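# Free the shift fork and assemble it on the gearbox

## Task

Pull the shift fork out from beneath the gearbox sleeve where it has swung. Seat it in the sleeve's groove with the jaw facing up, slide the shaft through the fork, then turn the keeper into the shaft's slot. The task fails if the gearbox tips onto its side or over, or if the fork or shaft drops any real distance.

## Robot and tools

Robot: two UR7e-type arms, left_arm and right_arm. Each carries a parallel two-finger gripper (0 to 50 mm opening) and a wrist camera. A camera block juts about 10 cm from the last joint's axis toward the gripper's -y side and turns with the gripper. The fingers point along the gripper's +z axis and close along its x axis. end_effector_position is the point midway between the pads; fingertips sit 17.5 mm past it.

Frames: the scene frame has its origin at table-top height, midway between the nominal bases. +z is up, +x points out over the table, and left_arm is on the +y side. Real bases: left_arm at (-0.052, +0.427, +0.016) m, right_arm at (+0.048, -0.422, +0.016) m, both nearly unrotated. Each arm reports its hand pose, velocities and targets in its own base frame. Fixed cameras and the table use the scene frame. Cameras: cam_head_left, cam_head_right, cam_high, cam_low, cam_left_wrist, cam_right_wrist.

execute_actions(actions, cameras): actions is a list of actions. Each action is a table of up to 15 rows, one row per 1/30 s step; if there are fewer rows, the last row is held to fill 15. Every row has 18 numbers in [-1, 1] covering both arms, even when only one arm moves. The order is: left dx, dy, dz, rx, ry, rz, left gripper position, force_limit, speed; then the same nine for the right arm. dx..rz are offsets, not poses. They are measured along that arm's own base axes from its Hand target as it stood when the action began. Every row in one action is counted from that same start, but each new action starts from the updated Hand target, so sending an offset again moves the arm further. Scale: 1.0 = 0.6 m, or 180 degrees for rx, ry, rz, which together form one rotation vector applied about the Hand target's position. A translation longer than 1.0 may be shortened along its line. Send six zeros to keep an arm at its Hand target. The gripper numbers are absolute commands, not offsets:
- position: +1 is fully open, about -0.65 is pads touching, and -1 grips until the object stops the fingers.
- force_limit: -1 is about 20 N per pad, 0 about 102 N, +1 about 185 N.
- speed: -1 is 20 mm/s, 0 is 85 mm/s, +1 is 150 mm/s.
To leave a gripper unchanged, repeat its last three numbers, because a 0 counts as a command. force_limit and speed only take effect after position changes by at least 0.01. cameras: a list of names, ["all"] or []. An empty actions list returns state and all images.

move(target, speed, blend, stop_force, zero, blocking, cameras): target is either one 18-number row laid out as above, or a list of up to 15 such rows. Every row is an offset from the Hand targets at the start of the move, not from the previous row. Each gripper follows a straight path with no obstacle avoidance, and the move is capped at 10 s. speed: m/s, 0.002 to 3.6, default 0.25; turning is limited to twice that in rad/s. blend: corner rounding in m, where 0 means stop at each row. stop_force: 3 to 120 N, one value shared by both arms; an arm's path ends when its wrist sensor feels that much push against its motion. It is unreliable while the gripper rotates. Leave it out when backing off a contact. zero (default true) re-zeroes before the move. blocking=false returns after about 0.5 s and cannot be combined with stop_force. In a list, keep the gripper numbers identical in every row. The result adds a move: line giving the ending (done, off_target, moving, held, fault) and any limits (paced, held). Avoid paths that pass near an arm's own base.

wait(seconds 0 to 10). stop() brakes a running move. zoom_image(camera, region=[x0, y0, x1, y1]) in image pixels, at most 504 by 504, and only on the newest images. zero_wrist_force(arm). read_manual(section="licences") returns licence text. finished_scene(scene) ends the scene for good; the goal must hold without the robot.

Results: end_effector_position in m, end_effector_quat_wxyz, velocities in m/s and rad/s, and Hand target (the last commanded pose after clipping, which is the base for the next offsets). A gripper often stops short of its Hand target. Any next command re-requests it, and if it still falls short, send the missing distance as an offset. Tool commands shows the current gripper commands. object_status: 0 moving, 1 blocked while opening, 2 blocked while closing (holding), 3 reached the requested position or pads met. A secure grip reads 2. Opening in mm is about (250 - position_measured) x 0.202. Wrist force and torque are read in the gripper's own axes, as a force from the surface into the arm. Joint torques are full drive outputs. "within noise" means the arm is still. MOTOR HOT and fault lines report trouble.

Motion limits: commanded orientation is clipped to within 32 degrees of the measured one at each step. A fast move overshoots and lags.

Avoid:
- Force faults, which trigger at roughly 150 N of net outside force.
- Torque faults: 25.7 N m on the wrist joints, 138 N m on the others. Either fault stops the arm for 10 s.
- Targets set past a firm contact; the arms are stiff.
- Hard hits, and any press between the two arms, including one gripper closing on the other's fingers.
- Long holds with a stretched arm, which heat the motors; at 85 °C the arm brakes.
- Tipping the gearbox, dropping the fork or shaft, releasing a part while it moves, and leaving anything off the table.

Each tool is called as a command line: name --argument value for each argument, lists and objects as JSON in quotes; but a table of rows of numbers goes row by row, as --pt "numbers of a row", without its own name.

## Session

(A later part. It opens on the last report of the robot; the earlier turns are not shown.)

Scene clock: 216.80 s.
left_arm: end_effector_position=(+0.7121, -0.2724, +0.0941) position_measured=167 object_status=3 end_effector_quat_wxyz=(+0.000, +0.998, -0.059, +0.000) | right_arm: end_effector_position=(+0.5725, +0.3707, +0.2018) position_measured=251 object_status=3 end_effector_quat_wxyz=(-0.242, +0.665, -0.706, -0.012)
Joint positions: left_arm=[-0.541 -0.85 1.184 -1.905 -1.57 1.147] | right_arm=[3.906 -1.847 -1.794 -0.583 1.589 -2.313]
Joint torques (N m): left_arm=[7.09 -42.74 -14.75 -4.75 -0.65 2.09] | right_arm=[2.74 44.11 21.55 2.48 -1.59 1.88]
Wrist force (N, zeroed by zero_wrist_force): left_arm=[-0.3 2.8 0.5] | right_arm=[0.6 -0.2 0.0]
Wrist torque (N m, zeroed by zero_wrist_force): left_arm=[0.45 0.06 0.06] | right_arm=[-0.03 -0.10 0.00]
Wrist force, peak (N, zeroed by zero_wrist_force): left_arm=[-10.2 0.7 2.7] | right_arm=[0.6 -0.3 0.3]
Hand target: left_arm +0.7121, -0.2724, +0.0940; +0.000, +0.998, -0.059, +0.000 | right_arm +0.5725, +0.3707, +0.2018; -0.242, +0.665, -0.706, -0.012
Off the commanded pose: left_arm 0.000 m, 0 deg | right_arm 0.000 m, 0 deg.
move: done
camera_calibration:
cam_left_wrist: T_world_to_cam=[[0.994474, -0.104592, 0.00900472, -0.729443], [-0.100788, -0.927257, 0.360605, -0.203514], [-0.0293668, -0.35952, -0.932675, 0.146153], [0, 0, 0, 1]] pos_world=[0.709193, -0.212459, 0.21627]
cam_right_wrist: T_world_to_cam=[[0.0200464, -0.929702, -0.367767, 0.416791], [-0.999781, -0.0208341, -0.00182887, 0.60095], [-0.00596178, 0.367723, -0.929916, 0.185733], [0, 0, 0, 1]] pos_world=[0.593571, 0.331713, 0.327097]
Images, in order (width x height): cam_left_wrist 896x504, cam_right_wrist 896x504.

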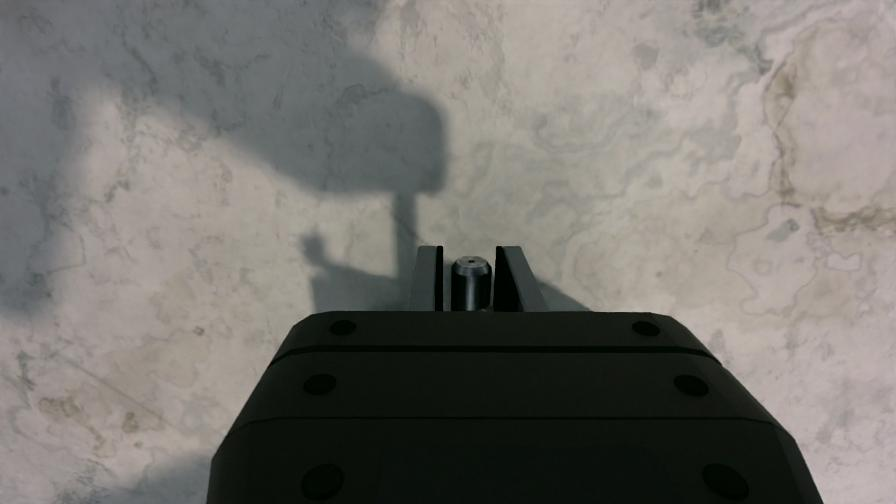

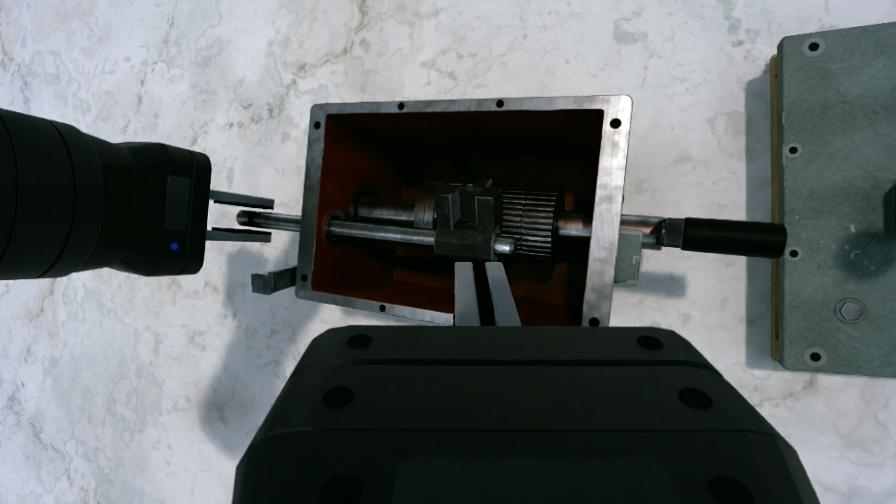

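move --pt "0 0 0 0 0 0 -1 -0.3 -0.5 0 0 0 0 0 0 -1 -1 0" --pt "-0.00412 0.00049 -0.00082 -0.01469 -0.12414 0 -1 -0.3 -0.5 0 0 0 0 0 0 -1 -1 0" --pt "-0.00761 0.0009 -0.00317 -0.02938 -0.24828 0 -1 -0.3 -0.5 0 0 0 0 0 0 -1 -1 0" --speed 0.2 --blend '[0, 0.001, 0]'

move --pt "0 0 0 0 0 0 -0.1 -0.3 -0.5 0 0 0 0 0 0 -1 -1 0" --pt "-0.04683 0.00554 0.04714 0 0 0 -0.1 -0.3 -0.5 0 0 0 0 0 0 -1 -1 0" --pt "0.00767 -0.0009 0.09 0.02938 0.24828 0 -0.1 -0.3 -0.5 0 0 0 0 0 0 -1 -1 0" --speed '[0.1, 0.1, 0.25]' --cameras '["cam_left_wrist"]'

zoom_image --camera "cam_left_wrist" --region '[400, 180, 540, 320]'

Scene clock: 220.07 s.
left_arm: end_effector_position=(+0.7076, -0.2719, +0.0921) position_measured=197 object_status=2 end_effector_quat_wxyz=(+0.022, +0.922, -0.054, +0.382) | right_arm: end_effector_position=(+0.5725, +0.3707, +0.2018) position_measured=251 object_status=3 end_effector_quat_wxyz=(-0.242, +0.665, -0.706, -0.012)
Joint positions: left_arm=[-0.676 -0.969 1.848 -3.153 -1.187 1.155] | right_arm=[3.906 -1.847 -1.794 -0.583 1.589 -2.313]
Joint torques (N m): left_arm=[-9.4 -37.58 -14.48 -8.29 2.26 1.68] | right_arm=[2.81 42.65 22.69 2.26 -1.34 2.01]
Wrist force (N, zeroed by zero_wrist_force): left_arm=[-9.2 -0.6 1.6] | right_arm=[0.3 -0.2 -0.2]
Wrist torque (N m, zeroed by zero_wrist_force): left_arm=[0.20 0.22 0.57] | right_arm=[-0.02 -0.08 0.00]
Wrist force, peak (N, zeroed by zero_wrist_force): left_arm=[-1.0 3.5 12.8] | right_arm=[0.7 -0.3 0.2]
Hand target: left_arm +0.7076, -0.2719, +0.0921; +0.022, +0.922, -0.054, +0.382 | right_arm +0.5725, +0.3707, +0.2018; -0.242, +0.665, -0.706, -0.012
Off the commanded pose: left_arm 0.000 m, 0 deg | right_arm 0.000 m, 0 deg.
move: done

Scene clock: 223.57 s.
left_arm: end_effector_position=(+0.7122, -0.2724, +0.1461) position_measured=167 object_status=3 end_effector_quat_wxyz=(+0.000, +0.998, -0.059, +0.000) | right_arm: end_effector_position=(+0.5725, +0.3707, +0.2018) position_measured=251 object_status=3 end_effector_quat_wxyz=(-0.242, +0.665, -0.706, -0.012)
Joint positions: left_arm=[-0.541 -0.887 1.11 -1.794 -1.57 1.147] | right_arm=[3.906 -1.847 -1.794 -0.583 1.589 -2.313]
Joint torques (N m): left_arm=[7.21 -41.93 -30.68 -1.63 -1.38 2.12] | right_arm=[3.16 43 24.24 2.41 -1.42 1.89]
Wrist force (N, zeroed by zero_wrist_force): left_arm=[-0.1 2.4 0.1] | right_arm=[0.6 -0.3 0.1]
Wrist torque (N m, zeroed by zero_wrist_force): left_arm=[0.40 0.02 0.08] | right_arm=[-0.03 -0.11 0.00]
Wrist force, peak (N, zeroed by zero_wrist_force): left_arm=[-10.3 -0.4 2.8] | right_arm=[0.7 -0.2 0.3]
Hand target: left_arm +0.7122, -0.2724, +0.1461; +0.000, +0.998, -0.059, +0.000 | right_arm +0.5725, +0.3707, +0.2018; -0.242, +0.665, -0.706, -0.012
Off the commanded pose: left_arm 0.000 m, 0 deg | right_arm 0.000 m, 0 deg.
move: done
camera_calibration:
cam_left_wrist: T_world_to_cam=[[0.994477, -0.104557, 0.0090976, -0.729931], [-0.100789, -0.927261, 0.360595, -0.222263], [-0.0292669, -0.359521, -0.932678, 0.194582], [0, 0, 0, 1]] pos_world=[0.709193, -0.212459, 0.26827]
Images, in order (width x height): cam_left_wrist 896x504.

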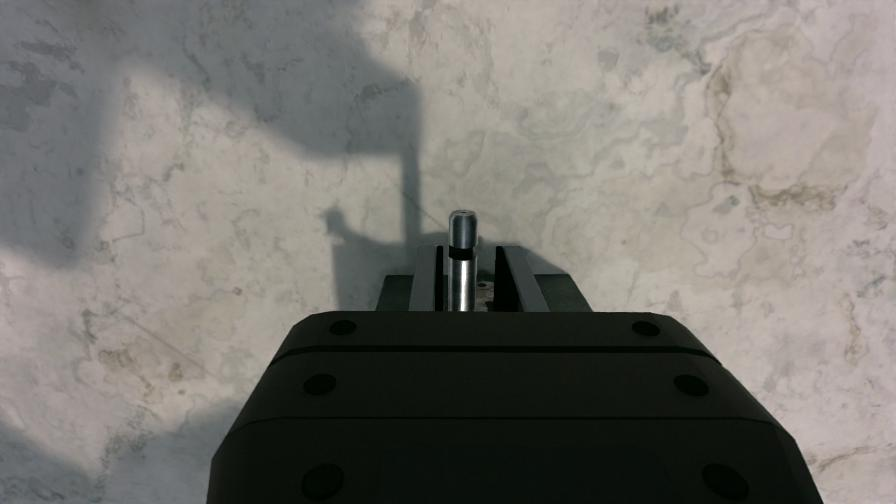

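Scaled by 3.600 from the camera's 896x504 image, which has a finer 1280x720 frame.

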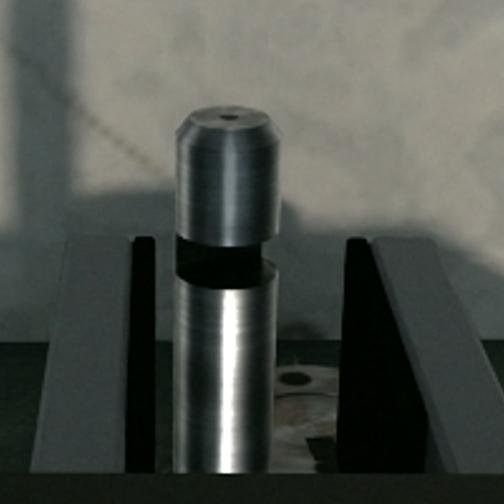

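zoom_image --camera "cam_left_wrist" --region '[440, 230, 490, 275]'

Scaled by 10.080 from the camera's 896x504 image, which has a finer 1280x720 frame.

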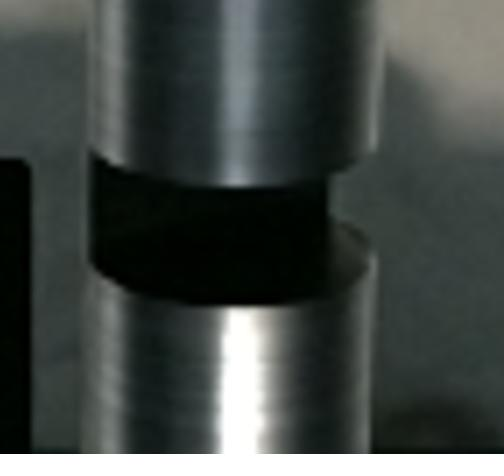

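execute_actions --actions '[[[0,0,0,0,0,0,-0.1,-0.3,-0.5,0,0,0,0,0,0,-1,-1,0]]]' --cameras '["cam_right_wrist"]'

zoom_image --camera "cam_right_wrist" --region '[225, 195, 305, 245]'

Scene clock: 225.47 s.
left_arm: end_effector_position=(+0.7122, -0.2724, +0.1461) position_measured=167 object_status=3 end_effector_quat_wxyz=(+0.000, +0.998, -0.059, +0.000) | right_arm: end_effector_position=(+0.5725, +0.3707, +0.2018) position_measured=251 object_status=3 end_effector_quat_wxyz=(-0.242, +0.665, -0.706, -0.012)
Joint positions: left_arm=[-0.541 -0.887 1.11 -1.794 -1.57 1.147] | right_arm=[3.906 -1.847 -1.794 -0.583 1.589 -2.313]
Joint torques (N m): left_arm=[7.6 -41.97 -31.7 -1.52 -1.39 2.03] | right_arm=[3.28 44.97 25.01 2.16 -1.53 1.88]
Wrist force (N, zeroed by zero_wrist_force): left_arm=[-0.3 2.5 0.0] | right_arm=[0.6 -0.2 0.0]
Wrist torque (N m, zeroed by zero_wrist_force): left_arm=[0.39 0.06 0.08] | right_arm=[-0.01 -0.12 0.00]
Wrist force, peak (N, zeroed by zero_wrist_force): left_arm=[-0.2 3.1 0.0] | right_arm=[0.7 -0.4 0.2]
Hand target: left_arm +0.7122, -0.2724, +0.1461; +0.000, +0.998, -0.059, +0.000 | right_arm +0.5725, +0.3707, +0.2018; -0.242, +0.665, -0.706, -0.012
Off the commanded pose: left_arm 0.000 m, 0 deg | right_arm 0.000 m, 0 deg.
Step readings (end_effector_position of left_arm | right_arm):
0: (+0.7122, -0.2724, +0.1461) | (+0.5725, +0.3707, +0.2018)
1: (+0.7122, -0.2724, +0.1461) | (+0.5725, +0.3707, +0.2018)
2: (+0.7122, -0.2724, +0.1461) | (+0.5725, +0.3707, +0.2018)
4: (+0.7122, -0.2724, +0.1461) | (+0.5725, +0.3707, +0.2018)
8: (+0.7122, -0.2724, +0.1461) | (+0.5725, +0.3707, +0.2018)
15: (+0.7122, -0.2724, +0.1461) | (+0.5725, +0.3707, +0.2018)
camera_calibration:
cam_right_wrist: T_world_to_cam=[[0.0200464, -0.929702, -0.367767, 0.416791], [-0.999781, -0.0208341, -0.00182887, 0.60095], [-0.00596178, 0.367723, -0.929916, 0.185733], [0, 0, 0, 1]] pos_world=[0.593571, 0.331713, 0.327097]
Images, in order (width x height): cam_right_wrist 896x504.

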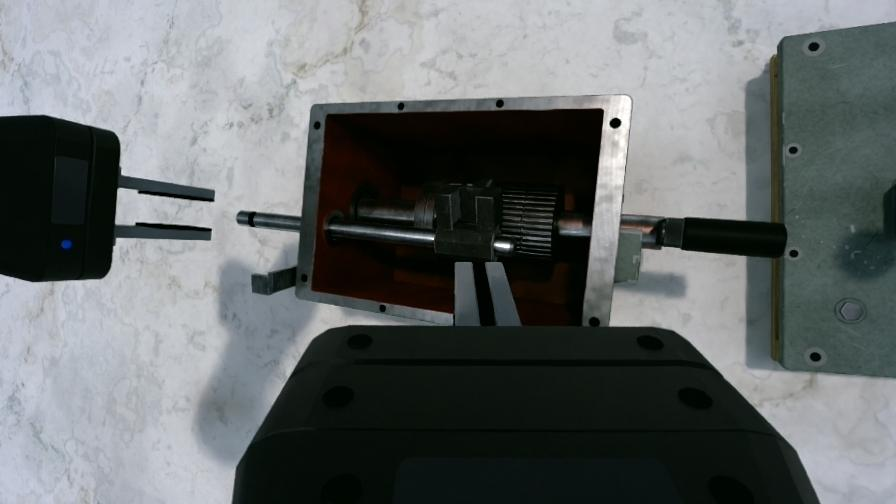

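Scaled by 6.300 from the camera's 896x504 image, which has a finer 1280x720 frame.

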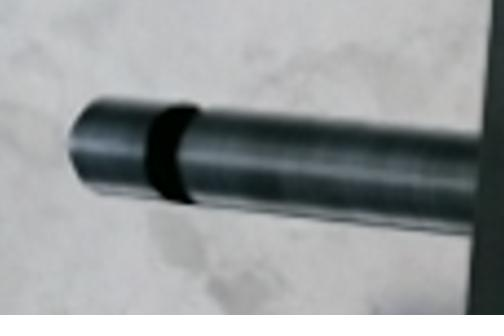

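zoom_image --camera "cam_right_wrist" --region '[236, 205, 266, 232]'

Scaled by 16.800 from the camera's 896x504 image, which has a finer 1280x720 frame.

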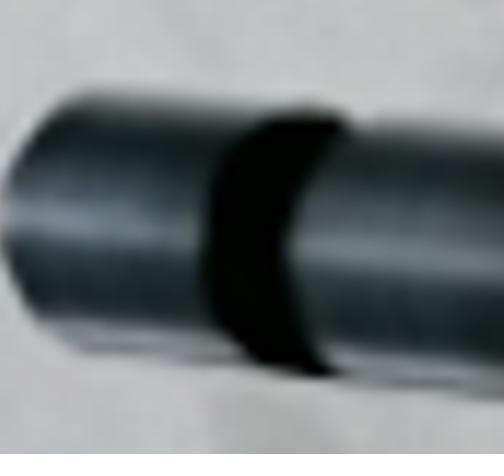

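move --pt "0.0015 0.0123 0 0 0 0 -0.1 -0.3 -0.5 0 0 0 0 0 0 -1 -1 0" --pt "0.0015 0.0123 -0.0868 0 0 0 -0.1 -0.3 -0.5 0 0 0 0 0 0 -1 -1 0" --pt "0.0015 0.0123 -0.0868 0 0 0 -1 -0.3 -0.5 0 0 0 0 0 0 -1 -1 0" --speed '[0.06, 0.08, 0.05]' --blend '[0.004, 0, 0]'

move --target '[-0.00587, -0.04966, 0, 0, 0, 0, -1, -0.3, -0.5, 0, 0, 0, 0, 0, 0, -1, -1, 0]' --speed 0.02 --stop_force 12 --cameras '["cam_right_wrist"]'

zoom_image --camera "cam_right_wrist" --region '[400, 160, 640, 320]'

Scene clock: 229.50 s.
left_arm: end_effector_position=(+0.7131, -0.2650, +0.0940) position_measured=199 object_status=2 end_effector_quat_wxyz=(+0.000, +0.998, -0.059, +0.000) | right_arm: end_effector_position=(+0.5725, +0.3707, +0.2018) position_measured=251 object_status=3 end_effector_quat_wxyz=(-0.242, +0.665, -0.706, -0.012)
Joint positions: left_arm=[-0.532 -0.854 1.192 -1.908 -1.57 1.156] | right_arm=[3.906 -1.847 -1.794 -0.583 1.589 -2.313]
Joint torques (N m): left_arm=[6.87 -41.87 -16.7 -5.27 0.56 1.89] | right_arm=[2.64 45 25.4 2.48 -1.44 2]
Wrist force (N, zeroed by zero_wrist_force): left_arm=[-3.2 2.6 -1.6] | right_arm=[0.4 -0.3 0.1]
Wrist torque (N m, zeroed by zero_wrist_force): left_arm=[0.48 0.11 0.13] | right_arm=[-0.03 -0.08 0.00]
Wrist force, peak (N, zeroed by zero_wrist_force): left_arm=[-3.2 2.8 -1.8] | right_arm=[0.8 -0.2 0.1]
Hand target: left_arm +0.7131, -0.2650, +0.0940; +0.000, +0.998, -0.059, +0.000 | right_arm +0.5725, +0.3707, +0.2018; -0.242, +0.665, -0.706, -0.012
Off the commanded pose: left_arm 0.000 m, 0 deg | right_arm 0.000 m, 0 deg.
move: done; blend cut to 0.0037 m at target 1

Scene clock: 231.83 s.
left_arm: end_effector_position=(+0.7096, -0.2948, +0.0940) position_measured=199 object_status=2 end_effector_quat_wxyz=(+0.000, +0.998, -0.059, +0.000) | right_arm: end_effector_position=(+0.5725, +0.3707, +0.2018) position_measured=251 object_status=3 end_effector_quat_wxyz=(-0.242, +0.665, -0.706, -0.012)
Joint positions: left_arm=[-0.568 -0.835 1.159 -1.894 -1.57 1.12] | right_arm=[3.906 -1.847 -1.794 -0.583 1.589 -2.313]
Joint torques (N m): left_arm=[-14.62 -51.68 -38.31 -4.09 -2.39 -2.4] | right_arm=[2.92 44.95 26.67 2.55 -1.42 2.27]
Wrist force (N, zeroed by zero_wrist_force): left_arm=[-0.9 -6.9 12.1] | right_arm=[0.4 -0.1 0.1]
Wrist torque (N m, zeroed by zero_wrist_force): left_arm=[0.39 0.00 0.18] | right_arm=[0.00 -0.09 0.00]
Wrist force, peak (N, zeroed by zero_wrist_force): left_arm=[-1.4 -6.6 13.3] | right_arm=[0.7 -0.1 -0.1]
Hand target: left_arm +0.7096, -0.2948, +0.0940; +0.000, +0.998, -0.059, +0.000 | right_arm +0.5725, +0.3707, +0.2018; -0.242, +0.665, -0.706, -0.012
Off the commanded pose: left_arm 0.000 m, 0 deg | right_arm 0.000 m, 0 deg.
move: done
camera_calibration:
cam_right_wrist: T_world_to_cam=[[0.0200464, -0.929702, -0.367767, 0.416791], [-0.999781, -0.0208341, -0.00182887, 0.60095], [-0.00596178, 0.367723, -0.929916, 0.185733], [0, 0, 0, 1]] pos_world=[0.593571, 0.331713, 0.327097]
Images, in order (width x height): cam_right_wrist 896x504.

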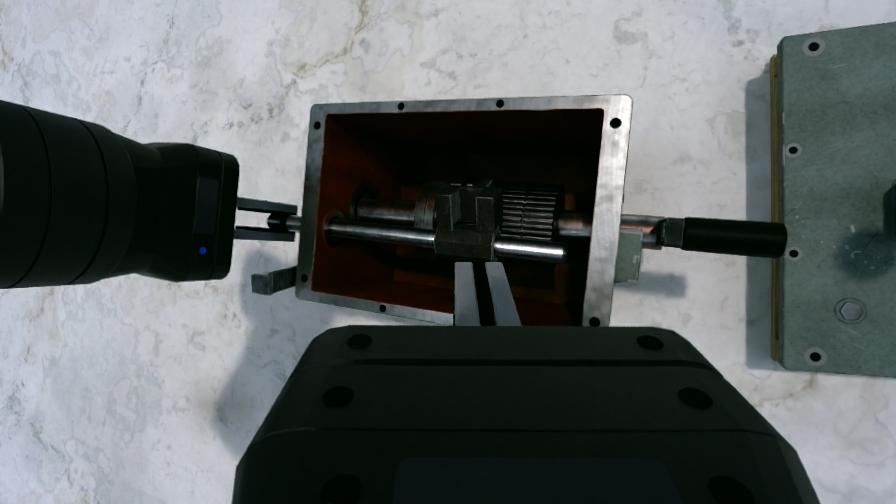

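Scaled by 2.100 from the camera's 896x504 image, which has a finer 1280x720 frame.

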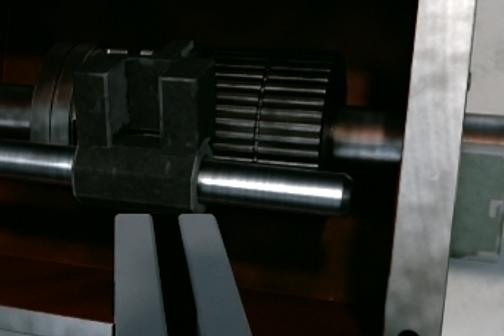

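move --target '[0, 0, -0.0004, 0, 0, 0, -1, -0.3, -0.5, 0, 0, 0, 0, 0, 0, -1, -1, 0]' --speed 0.01

move --target '[-0.0040, -0.0339, -0.0004, 0, 0, 0, -1, -0.3, -0.5, 0, 0, 0, 0, 0, 0, -1, -1, 0]' --speed 0.015 --stop_force 8 --cameras '["cam_right_wrist"]'

zoom_image --camera "cam_right_wrist" --region '[480, 200, 620, 290]'

Scene clock: 232.80 s.
left_arm: end_effector_position=(+0.7096, -0.2949, +0.0938) position_measured=199 object_status=2 end_effector_quat_wxyz=(+0.000, +0.998, -0.059, +0.000) | right_arm: end_effector_position=(+0.5725, +0.3707, +0.2018) position_measured=251 object_status=3 end_effector_quat_wxyz=(-0.242, +0.665, -0.706, -0.012)
Joint positions: left_arm=[-0.568 -0.835 1.159 -1.895 -1.57 1.12] | right_arm=[3.906 -1.847 -1.794 -0.583 1.589 -2.313]
Joint torques (N m): left_arm=[-12.99 -50.07 -20.17 -6.87 -2.65 -2.27] | right_arm=[2.76 44.83 27.03 2.2 -1.3 2.2]
Wrist force (N, zeroed by zero_wrist_force): left_arm=[-2.5 -5.5 7.0] | right_arm=[0.3 0.0 -0.1]
Wrist torque (N m, zeroed by zero_wrist_force): left_arm=[0.42 0.11 0.19] | right_arm=[0.01 -0.07 0.00]
Wrist force, peak (N, zeroed by zero_wrist_force): left_arm=[-1.4 -6.9 13.6] | right_arm=[0.7 -0.1 0.2]
Hand target: left_arm +0.7096, -0.2948, +0.0938; +0.000, +0.998, -0.059, +0.000 | right_arm +0.5725, +0.3707, +0.2018; -0.242, +0.665, -0.706, -0.012
Off the commanded pose: left_arm 0.000 m, 0 deg | right_arm 0.000 m, 0 deg.
move: done

Scene clock: 234.97 s.
left_arm: end_effector_position=(+0.7072, -0.3152, +0.0935) position_measured=199 object_status=2 end_effector_quat_wxyz=(+0.000, +0.998, -0.059, +0.000) | right_arm: end_effector_position=(+0.5725, +0.3707, +0.2018) position_measured=251 object_status=3 end_effector_quat_wxyz=(-0.242, +0.665, -0.706, -0.012)
Joint positions: left_arm=[-0.592 -0.82 1.133 -1.884 -1.57 1.096] | right_arm=[3.906 -1.847 -1.794 -0.583 1.589 -2.313]
Joint torques (N m): left_arm=[-14.52 -52.31 -38.42 -4.04 -0.36 -2.23] | right_arm=[2.43 44.64 27.72 2.48 -1.34 1.99]
Wrist force (N, zeroed by zero_wrist_force): left_arm=[-1.0 -6.5 12.9] | right_arm=[0.5 -0.2 0.2]
Wrist torque (N m, zeroed by zero_wrist_force): left_arm=[0.36 0.09 0.08] | right_arm=[-0.02 -0.09 0.00]
Wrist force, peak (N, zeroed by zero_wrist_force): left_arm=[-0.6 -6.7 14.1] | right_arm=[0.7 -0.2 0.2]
Hand target: left_arm +0.7072, -0.3152, +0.0935; +0.000, +0.998, -0.059, +0.000 | right_arm +0.5725, +0.3707, +0.2018; -0.242, +0.665, -0.706, -0.012
Off the commanded pose: left_arm 0.000 m, 0 deg | right_arm 0.000 m, 0 deg.
move: done
camera_calibration:
cam_right_wrist: T_world_to_cam=[[0.0200464, -0.929702, -0.367767, 0.416791], [-0.999781, -0.0208341, -0.00182887, 0.60095], [-0.00596178, 0.367723, -0.929916, 0.185733], [0, 0, 0, 1]] pos_world=[0.593571, 0.331713, 0.327097]
Images, in order (width x height): cam_right_wrist 896x504.

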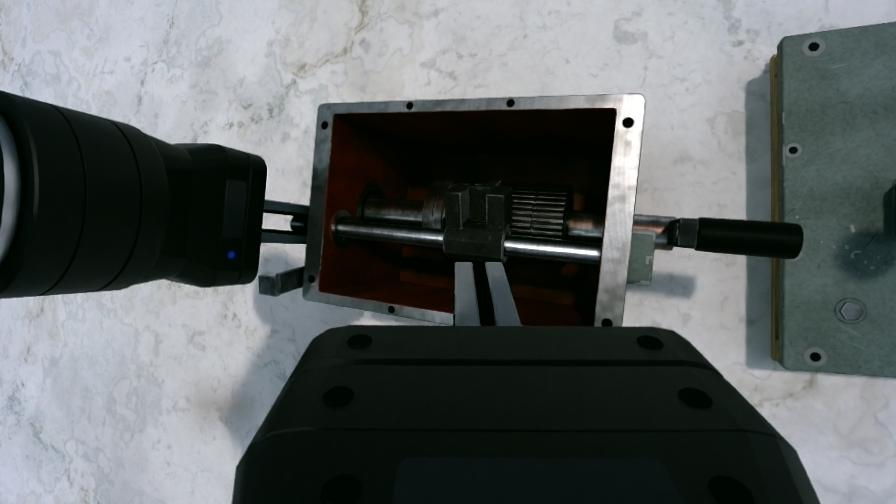

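Scaled by 3.600 from the camera's 896x504 image, which has a finer 1280x720 frame.

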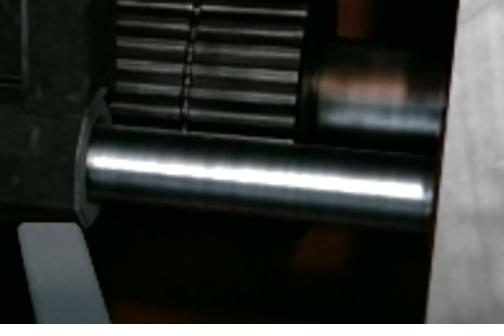

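execute_actions --actions '[[[0.0012,0.0099,0,0,0,0,-1,-0.3,-0.5,0,0,0,0,0,0,-1,-1,0]]]' --cameras '["cam_high"]'

zoom_image --camera "cam_high" --region '[350, 200, 510, 330]'

Scene clock: 236.13 s.
left_arm: end_effector_position=(+0.7079, -0.3093, +0.0935) position_measured=199 object_status=2 end_effector_quat_wxyz=(+0.000, +0.998, -0.059, +0.000) | right_arm: end_effector_position=(+0.5725, +0.3707, +0.2018) position_measured=251 object_status=3 end_effector_quat_wxyz=(-0.242, +0.665, -0.706, -0.012)
Joint positions: left_arm=[-0.585 -0.825 1.141 -1.887 -1.571 1.103] | right_arm=[3.906 -1.847 -1.794 -0.583 1.589 -2.313]
Joint torques (N m): left_arm=[11.58 -64.37 -17.64 -4.74 2.18 2.04] | right_arm=[2.95 44.23 27.7 2.2 -1.43 1.98]
Wrist force (N, zeroed by zero_wrist_force): left_arm=[-0.7 8.9 6.4] | right_arm=[0.4 -0.2 -0.2]
Wrist torque (N m, zeroed by zero_wrist_force): left_arm=[0.53 0.04 0.10] | right_arm=[-0.03 -0.09 0.00]
Wrist force, peak (N, zeroed by zero_wrist_force): left_arm=[-0.8 -6.2 13.9] | right_arm=[0.6 -0.3 0.2]
Hand target: left_arm +0.7079, -0.3092, +0.0935; +0.000, +0.998, -0.059, +0.000 | right_arm +0.5725, +0.3707, +0.2018; -0.242, +0.665, -0.706, -0.012
Off the commanded pose: left_arm 0.000 m, 0 deg | right_arm 0.000 m, 0 deg.
Step readings (end_effector_position of left_arm | right_arm):
0: (+0.7072, -0.3152, +0.0935) | (+0.5725, +0.3707, +0.2018)
1: (+0.7072, -0.3152, +0.0935) | (+0.5725, +0.3707, +0.2018)
2: (+0.7073, -0.3143, +0.0935) | (+0.5725, +0.3707, +0.2018)
4: (+0.7076, -0.3116, +0.0935) | (+0.5725, +0.3707, +0.2018)
8: (+0.7078, -0.3098, +0.0935) | (+0.5725, +0.3707, +0.2018)
15: (+0.7079, -0.3093, +0.0935) | (+0.5725, +0.3707, +0.2018)
Images, in order (width x height): cam_high 896x504.

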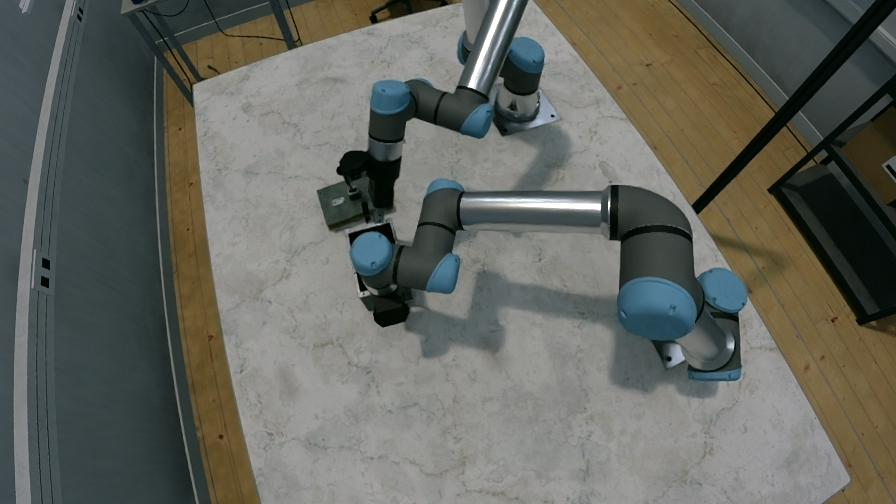

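Scaled by 3.150 from the camera's 896x504 image, which has a finer 1280x720 frame.

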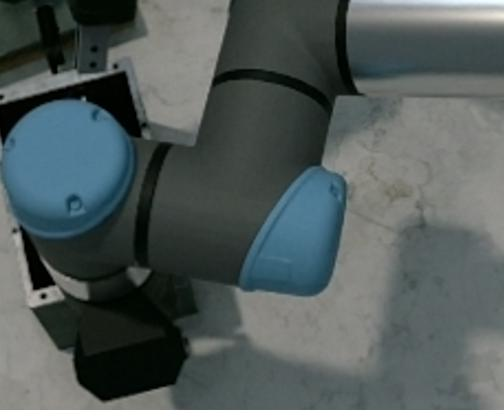

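move --pt "0 0 0 0 0 0 -0.1 -0.3 -0.5 0 -0.05 0.05 0 0 0 -1 -1 0" --pt "0 0 0.1 0 0 0 -0.1 -0.3 -0.5 0 -0.28 0.22 0 0 0 -1 -1 0" --pt "-0.015 -0.1 0.2 -0.07 0.008 0 -0.1 -0.3 -0.5 0 -0.28 0.22 0 0 0 -1 -1 0" --pt "-0.0298 -0.2847 0.1192 -0.1389 0.0164 0 -0.1 -0.3 -0.5 0 -0.28 0.22 0 0 0 -1 -1 0" --speed '[0.06, 0.1, 0.15, 0.12]' --blend '[0, 0.01, 0.02, 0]' --cameras '["cam_left_wrist", "cam_right_wrist"]'

Scene clock: 241.73 s.
left_arm: end_effector_position=(+0.6900, -0.4800, +0.1651) position_measured=167 object_status=3 end_effector_quat_wxyz=(+0.217, +0.974, -0.057, -0.013) | right_arm: end_effector_position=(+0.5725, +0.2027, +0.3338) position_measured=251 object_status=3 end_effector_quat_wxyz=(-0.242, +0.665, -0.706, -0.012)
Joint positions: left_arm=[-0.654 -0.776 0.992 -2.022 -1.945 0.99] | right_arm=[3.642 -1.591 -1.73 -0.921 1.711 -2.547]
Joint torques (N m): left_arm=[-8.54 -45.99 -32.46 -5.1 -2.2 -2.23] | right_arm=[-8.02 35.37 35.42 2.2 1.62 -2.6]
Wrist force (N, zeroed by zero_wrist_force): left_arm=[-1.0 1.4 0.0] | right_arm=[0.4 -0.1 0.1]
Wrist torque (N m, zeroed by zero_wrist_force): left_arm=[0.24 0.14 0.03] | right_arm=[-0.01 -0.06 -0.01]
Wrist force, peak (N, zeroed by zero_wrist_force): left_arm=[-0.7 9.6 7.5] | right_arm=[-0.1 0.8 1.0]
Hand target: left_arm +0.6900, -0.4801, +0.1650; +0.217, +0.974, -0.057, -0.013 | right_arm +0.5725, +0.2027, +0.3338; -0.242, +0.665, -0.706, -0.012
Off the commanded pose: left_arm 0.000 m, 0 deg | right_arm 0.000 m, 0 deg.
move: done
camera_calibration:
cam_left_wrist: T_world_to_cam=[[0.994789, -0.101918, 0.00267323, -0.727656], [-0.0723275, -0.687003, 0.723047, -0.387973], [-0.0718547, -0.719472, -0.690794, -0.0462714], [0, 0, 0, 1]] pos_world=[0.692478, -0.37399, 0.250504]
cam_right_wrist: T_world_to_cam=[[0.0200464, -0.929702, -0.367767, 0.309146], [-0.999781, -0.0208341, -0.00182887, 0.597692], [-0.00596178, 0.367723, -0.929916, 0.370259], [0, 0, 0, 1]] pos_world=[0.593571, 0.163713, 0.459097]
Images, in order (width x height): cam_left_wrist 896x504, cam_right_wrist 896x504.

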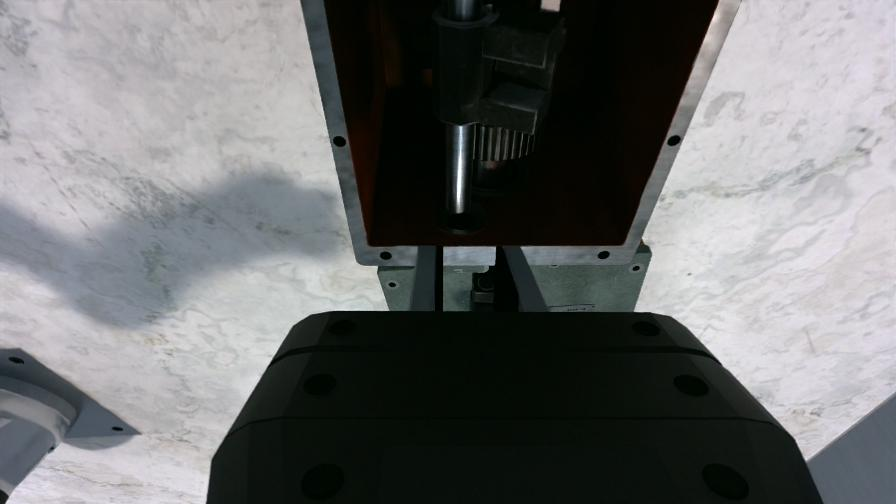

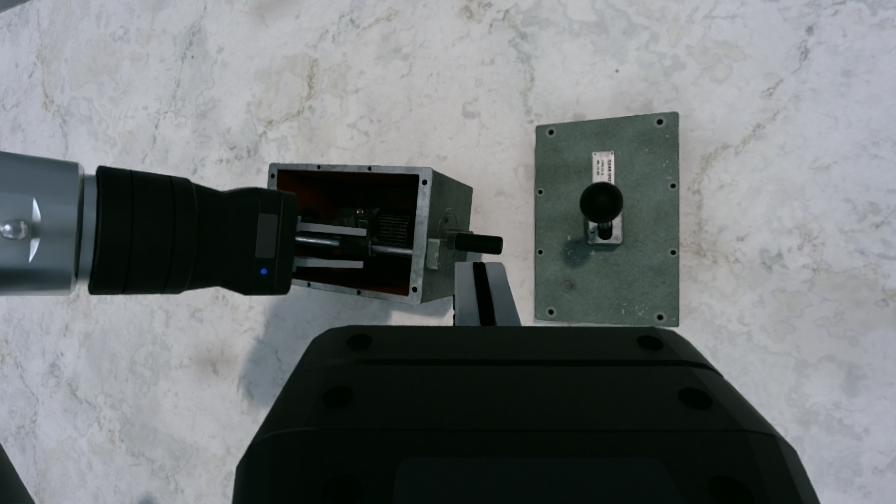

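zoom_image --camera "cam_left_wrist" --region '[390, 110, 540, 250]'

zoom_image --camera "cam_left_wrist" --region '[430, 190, 490, 245]'

Scaled by 3.360 from the camera's 896x504 image, which has a finer 1280x720 frame.

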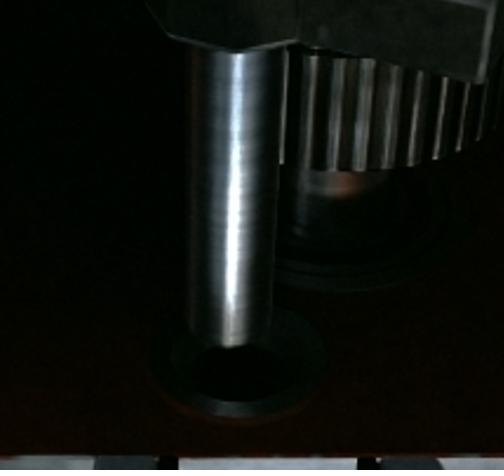

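Scaled by 8.400 from the camera's 896x504 image, which has a finer 1280x720 frame.

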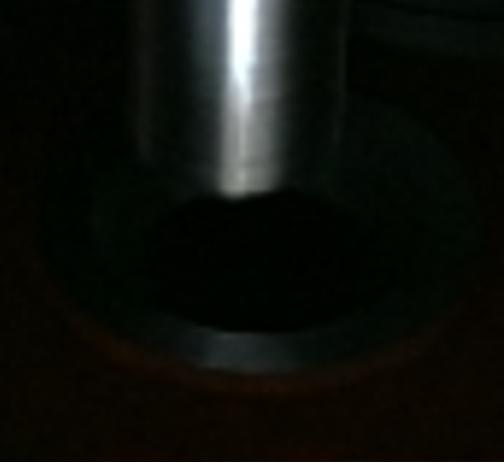

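move --target '[0, -0.0832, -0.0083, 0.1389, -0.0164, 0, -0.1, -0.3, -0.5, 0, 0, 0, 0, 0, 0, -1, -1, 0]' --speed 0.2 --cameras '["cam_left_wrist"]'

zoom_image --camera "cam_left_wrist" --region '[390, 110, 540, 250]'

Scene clock: 245.80 s.
left_arm: end_effector_position=(+0.6900, -0.5300, +0.1601) position_measured=167 object_status=3 end_effector_quat_wxyz=(+0.000, +0.998, -0.059, +0.000) | right_arm: end_effector_position=(+0.5725, +0.2027, +0.3338) position_measured=251 object_status=3 end_effector_quat_wxyz=(-0.242, +0.665, -0.706, -0.012)
Joint positions: left_arm=[-0.809 -0.51 0.385 -1.445 -1.57 0.88] | right_arm=[3.642 -1.591 -1.73 -0.921 1.711 -2.547]
Joint torques (N m): left_arm=[-8.57 -52.53 -33.14 -1.6 1.34 -2.28] | right_arm=[-9.67 35.65 36.1 2.25 1.55 -2.28]
Wrist force (N, zeroed by zero_wrist_force): left_arm=[-0.5 3.1 0.6] | right_arm=[0.4 -0.2 -0.1]
Wrist torque (N m, zeroed by zero_wrist_force): left_arm=[0.48 0.09 0.12] | right_arm=[-0.03 -0.08 -0.01]
Wrist force, peak (N, zeroed by zero_wrist_force): left_arm=[-1.1 3.9 1.2] | right_arm=[0.6 -0.2 -0.1]
Hand target: left_arm +0.6900, -0.5300, +0.1601; +0.000, +0.998, -0.059, +0.000 | right_arm +0.5725, +0.2027, +0.3338; -0.242, +0.665, -0.706, -0.012
Off the commanded pose: left_arm 0.000 m, 0 deg | right_arm 0.000 m, 0 deg.
move: done
camera_calibration:
cam_left_wrist: T_world_to_cam=[[0.994478, -0.104552, 0.00910774, -0.734905], [-0.100784, -0.927215, 0.360715, -0.468333], [-0.0292686, -0.359641, -0.932631, 0.114345], [0, 0, 0, 1]] pos_world=[0.686993, -0.469958, 0.28227]
Images, in order (width x height): cam_left_wrist 896x504.

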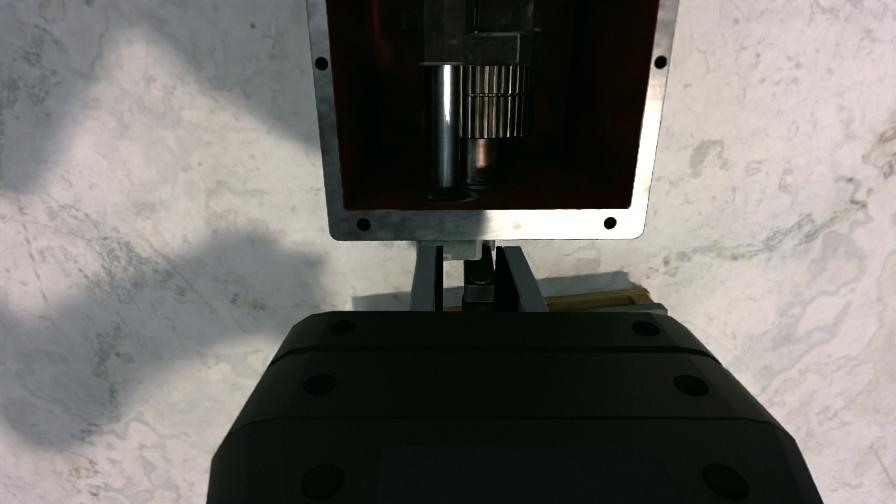

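Scaled by 3.360 from the camera's 896x504 image, which has a finer 1280x720 frame.

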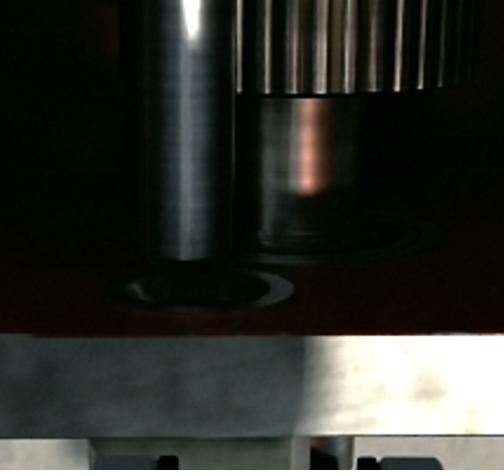

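move --pt "0 0 0.08 0 0 0 -0.1 -0.3 -0.5 0 0 0 0 0 0 -1 -1 0" --pt "0.02933 0.36417 0.04 0 0 0 -0.1 -0.3 -0.5 0 0 0 0 0 0 -1 -1 0" --pt "0.02933 0.36417 -0.1102 0 0 0 -0.1 -0.3 -0.5 0 0 0 0 0 0 -1 -1 0" --speed '[0.15, 0.25, 0.08]' --blend '[0.03, 0.015, 0]' --cameras '["cam_left_wrist"]'

zoom_image --camera "cam_left_wrist" --region '[410, 220, 530, 320]'

Scene clock: 249.17 s.
left_arm: end_effector_position=(+0.7076, -0.3115, +0.0940) position_measured=167 object_status=3 end_effector_quat_wxyz=(+0.000, +0.998, -0.059, +0.000) | right_arm: end_effector_position=(+0.5725, +0.2027, +0.3338) position_measured=251 object_status=3 end_effector_quat_wxyz=(-0.242, +0.665, -0.706, -0.012)
Joint positions: left_arm=[-0.588 -0.824 1.138 -1.885 -1.57 1.1] | right_arm=[3.642 -1.591 -1.73 -0.921 1.711 -2.547]
Joint torques (N m): left_arm=[7.43 -42.96 -15.07 -4.39 -0.01 2.06] | right_arm=[-7.68 35.73 34.03 2.29 1.79 -2.48]
Wrist force (N, zeroed by zero_wrist_force): left_arm=[-0.2 2.7 0.4] | right_arm=[0.3 -0.2 0.1]
Wrist torque (N m, zeroed by zero_wrist_force): left_arm=[0.44 0.03 0.05] | right_arm=[-0.03 -0.05 -0.01]
Wrist force, peak (N, zeroed by zero_wrist_force): left_arm=[-0.4 4.9 0.7] | right_arm=[0.6 -0.1 0.1]
Hand target: left_arm +0.7076, -0.3115, +0.0939; +0.000, +0.998, -0.059, +0.000 | right_arm +0.5725, +0.2027, +0.3338; -0.242, +0.665, -0.706, -0.012
Off the commanded pose: left_arm 0.000 m, 0 deg | right_arm 0.000 m, 0 deg.
move: done; blend cut to 0.024 m at target 1
camera_calibration:
cam_left_wrist: T_world_to_cam=[[0.994474, -0.104592, 0.00900472, -0.729057], [-0.100788, -0.927257, 0.360605, -0.240223], [-0.0293668, -0.35952, -0.932675, 0.131964], [0, 0, 0, 1]] pos_world=[0.704693, -0.251559, 0.21627]
Images, in order (width x height): cam_left_wrist 896x504.

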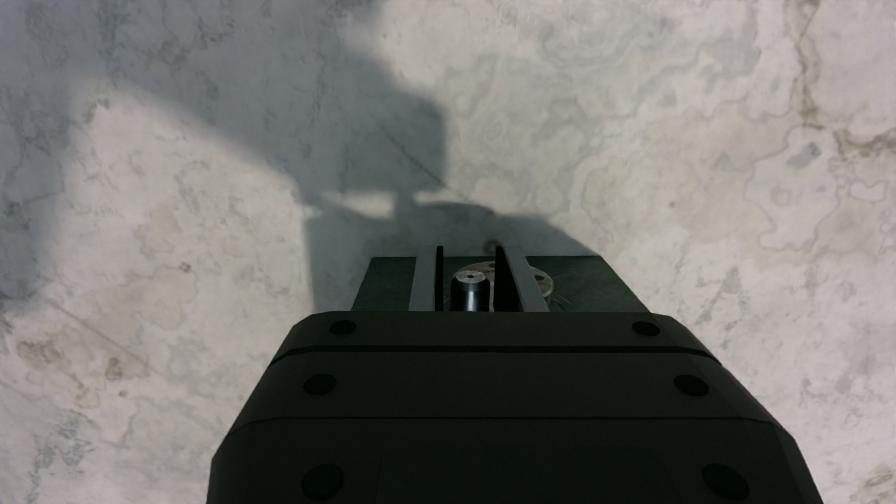

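Scaled by 4.200 from the camera's 896x504 image, which has a finer 1280x720 frame.

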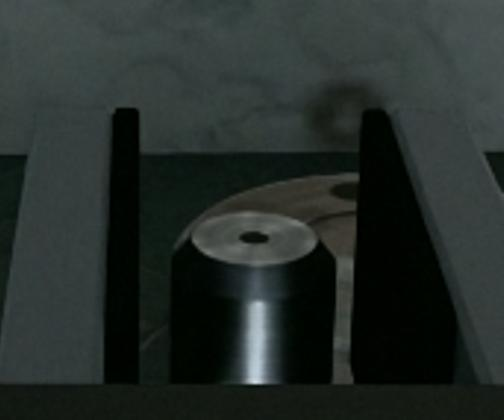

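move --pt "0 0 0 0 0 0 -1 -0.3 -0.5 0 0 0 0 0 0 -1 -1 0" --pt "-0.0005 0 -0.00155 -0.00828 0.00098 0.00278 -1 -0.3 -0.5 0 0 0 0 0 0 -1 -1 0" --speed '[0.05, 0.01]' --cameras '["cam_right_wrist"]'

Scene clock: 251.60 s.
left_arm: end_effector_position=(+0.7073, -0.3115, +0.0930) position_measured=199 object_status=2 end_effector_quat_wxyz=(+0.013, +0.998, -0.054, -0.001) | right_arm: end_effector_position=(+0.5725, +0.2027, +0.3338) position_measured=251 object_status=3 end_effector_quat_wxyz=(-0.242, +0.665, -0.706, -0.012)
Joint positions: left_arm=[-0.58 -0.827 1.15 -1.906 -1.594 1.099] | right_arm=[3.642 -1.591 -1.73 -0.921 1.711 -2.547]
Joint torques (N m): left_arm=[6.57 -53.77 -12.08 -5.74 -1.33 -2.47] | right_arm=[-8.53 37.34 35.8 2.24 1.59 -2.45]
Wrist force (N, zeroed by zero_wrist_force): left_arm=[-7.1 -1.2 -9.8] | right_arm=[0.2 -0.1 0.1]
Wrist torque (N m, zeroed by zero_wrist_force): left_arm=[0.38 0.03 0.24] | right_arm=[-0.01 -0.04 -0.01]
Wrist force, peak (N, zeroed by zero_wrist_force): left_arm=[-7.1 -1.5 -10.6] | right_arm=[0.5 -0.2 0.1]
Hand target: left_arm +0.7073, -0.3115, +0.0930; +0.013, +0.998, -0.054, -0.001 | right_arm +0.5725, +0.2027, +0.3338; -0.242, +0.665, -0.706, -0.012
Off the commanded pose: left_arm 0.000 m, 0 deg | right_arm 0.000 m, 0 deg.
move: done
camera_calibration:
cam_right_wrist: T_world_to_cam=[[0.0200464, -0.929702, -0.367767, 0.309146], [-0.999781, -0.0208341, -0.00182887, 0.597692], [-0.00596178, 0.367723, -0.929916, 0.370259], [0, 0, 0, 1]] pos_world=[0.593571, 0.163713, 0.459097]
Images, in order (width x height): cam_right_wrist 896x504.

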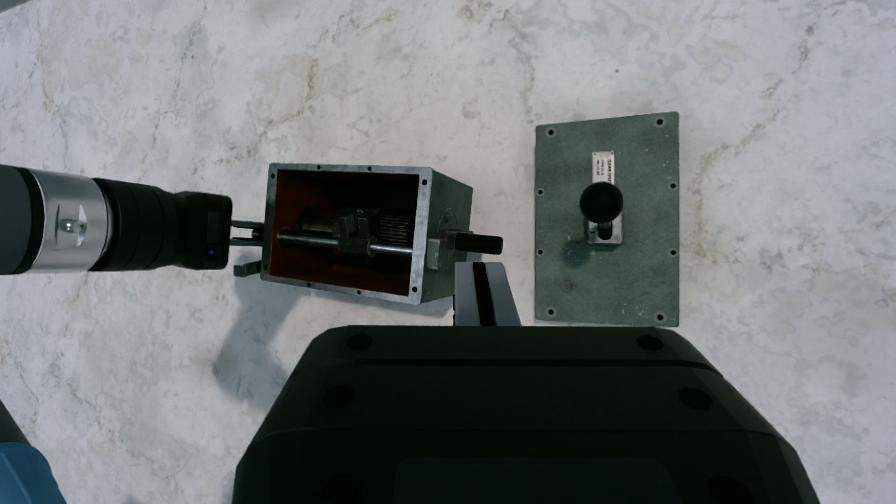

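move --target '[-0.00274, -0.02317, 0, 0, 0, 0, -1, -0.3, -0.5, 0, 0, 0, 0, 0, 0, -1, -1, 0]' --speed 0.01 --stop_force 6 --cameras '["cam_right_wrist"]'

zoom_image --camera "cam_right_wrist" --region '[225, 150, 445, 310]'

Scene clock: 254.10 s.
left_arm: end_effector_position=(+0.7058, -0.3238, +0.0930) position_measured=199 object_status=2 end_effector_quat_wxyz=(+0.013, +0.998, -0.054, -0.001) | right_arm: end_effector_position=(+0.5725, +0.2027, +0.3338) position_measured=251 object_status=3 end_effector_quat_wxyz=(-0.242, +0.665, -0.706, -0.012)
Joint positions: left_arm=[-0.595 -0.818 1.135 -1.899 -1.594 1.085] | right_arm=[3.642 -1.591 -1.73 -0.921 1.711 -2.547]
Joint torques (N m): left_arm=[1.45 -52.92 -13.22 -5.14 -2.56 1.94] | right_arm=[-9.41 35.62 35.31 2.29 1.68 -2.31]
Wrist force (N, zeroed by zero_wrist_force): left_arm=[-4.6 -8.3 -12.1] | right_arm=[0.2 -0.3 0.0]
Wrist torque (N m, zeroed by zero_wrist_force): left_arm=[0.31 0.02 0.21] | right_arm=[-0.04 -0.05 -0.01]
Wrist force, peak (N, zeroed by zero_wrist_force): left_arm=[-6.6 -15.2 -14.6] | right_arm=[0.6 -0.1 0.0]
Hand target: left_arm +0.7058, -0.3238, +0.0930; +0.013, +0.998, -0.054, -0.001 (not the last commanded pose) | right_arm +0.5725, +0.2027, +0.3338; -0.242, +0.665, -0.706, -0.012
Off the commanded pose: left_arm 0.002 m, 0 deg | right_arm 0.000 m, 0 deg.
move: contact (left_arm)
camera_calibration:
cam_right_wrist: T_world_to_cam=[[0.0200464, -0.929702, -0.367767, 0.309146], [-0.999781, -0.0208341, -0.00182887, 0.597692], [-0.00596178, 0.367723, -0.929916, 0.370259], [0, 0, 0, 1]] pos_world=[0.593571, 0.163713, 0.459097]
Images, in order (width x height): cam_right_wrist 896x504.

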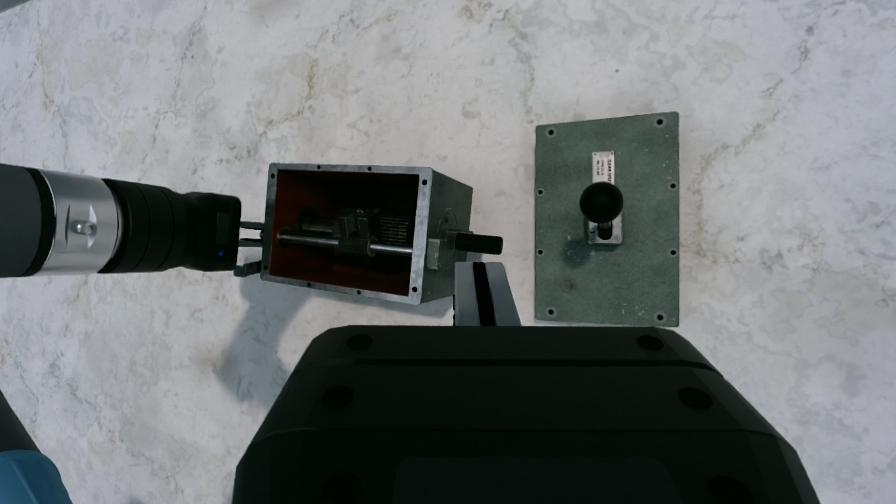

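Scaled by 2.291 from the camera's 896x504 image, which has a finer 1280x720 frame.

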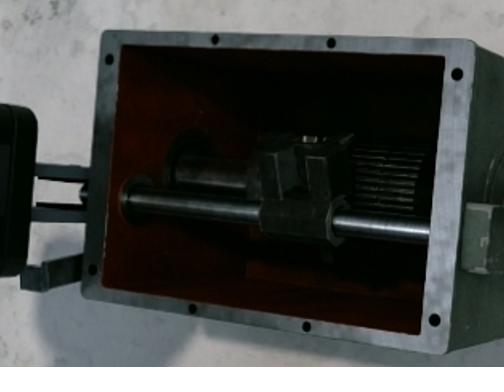

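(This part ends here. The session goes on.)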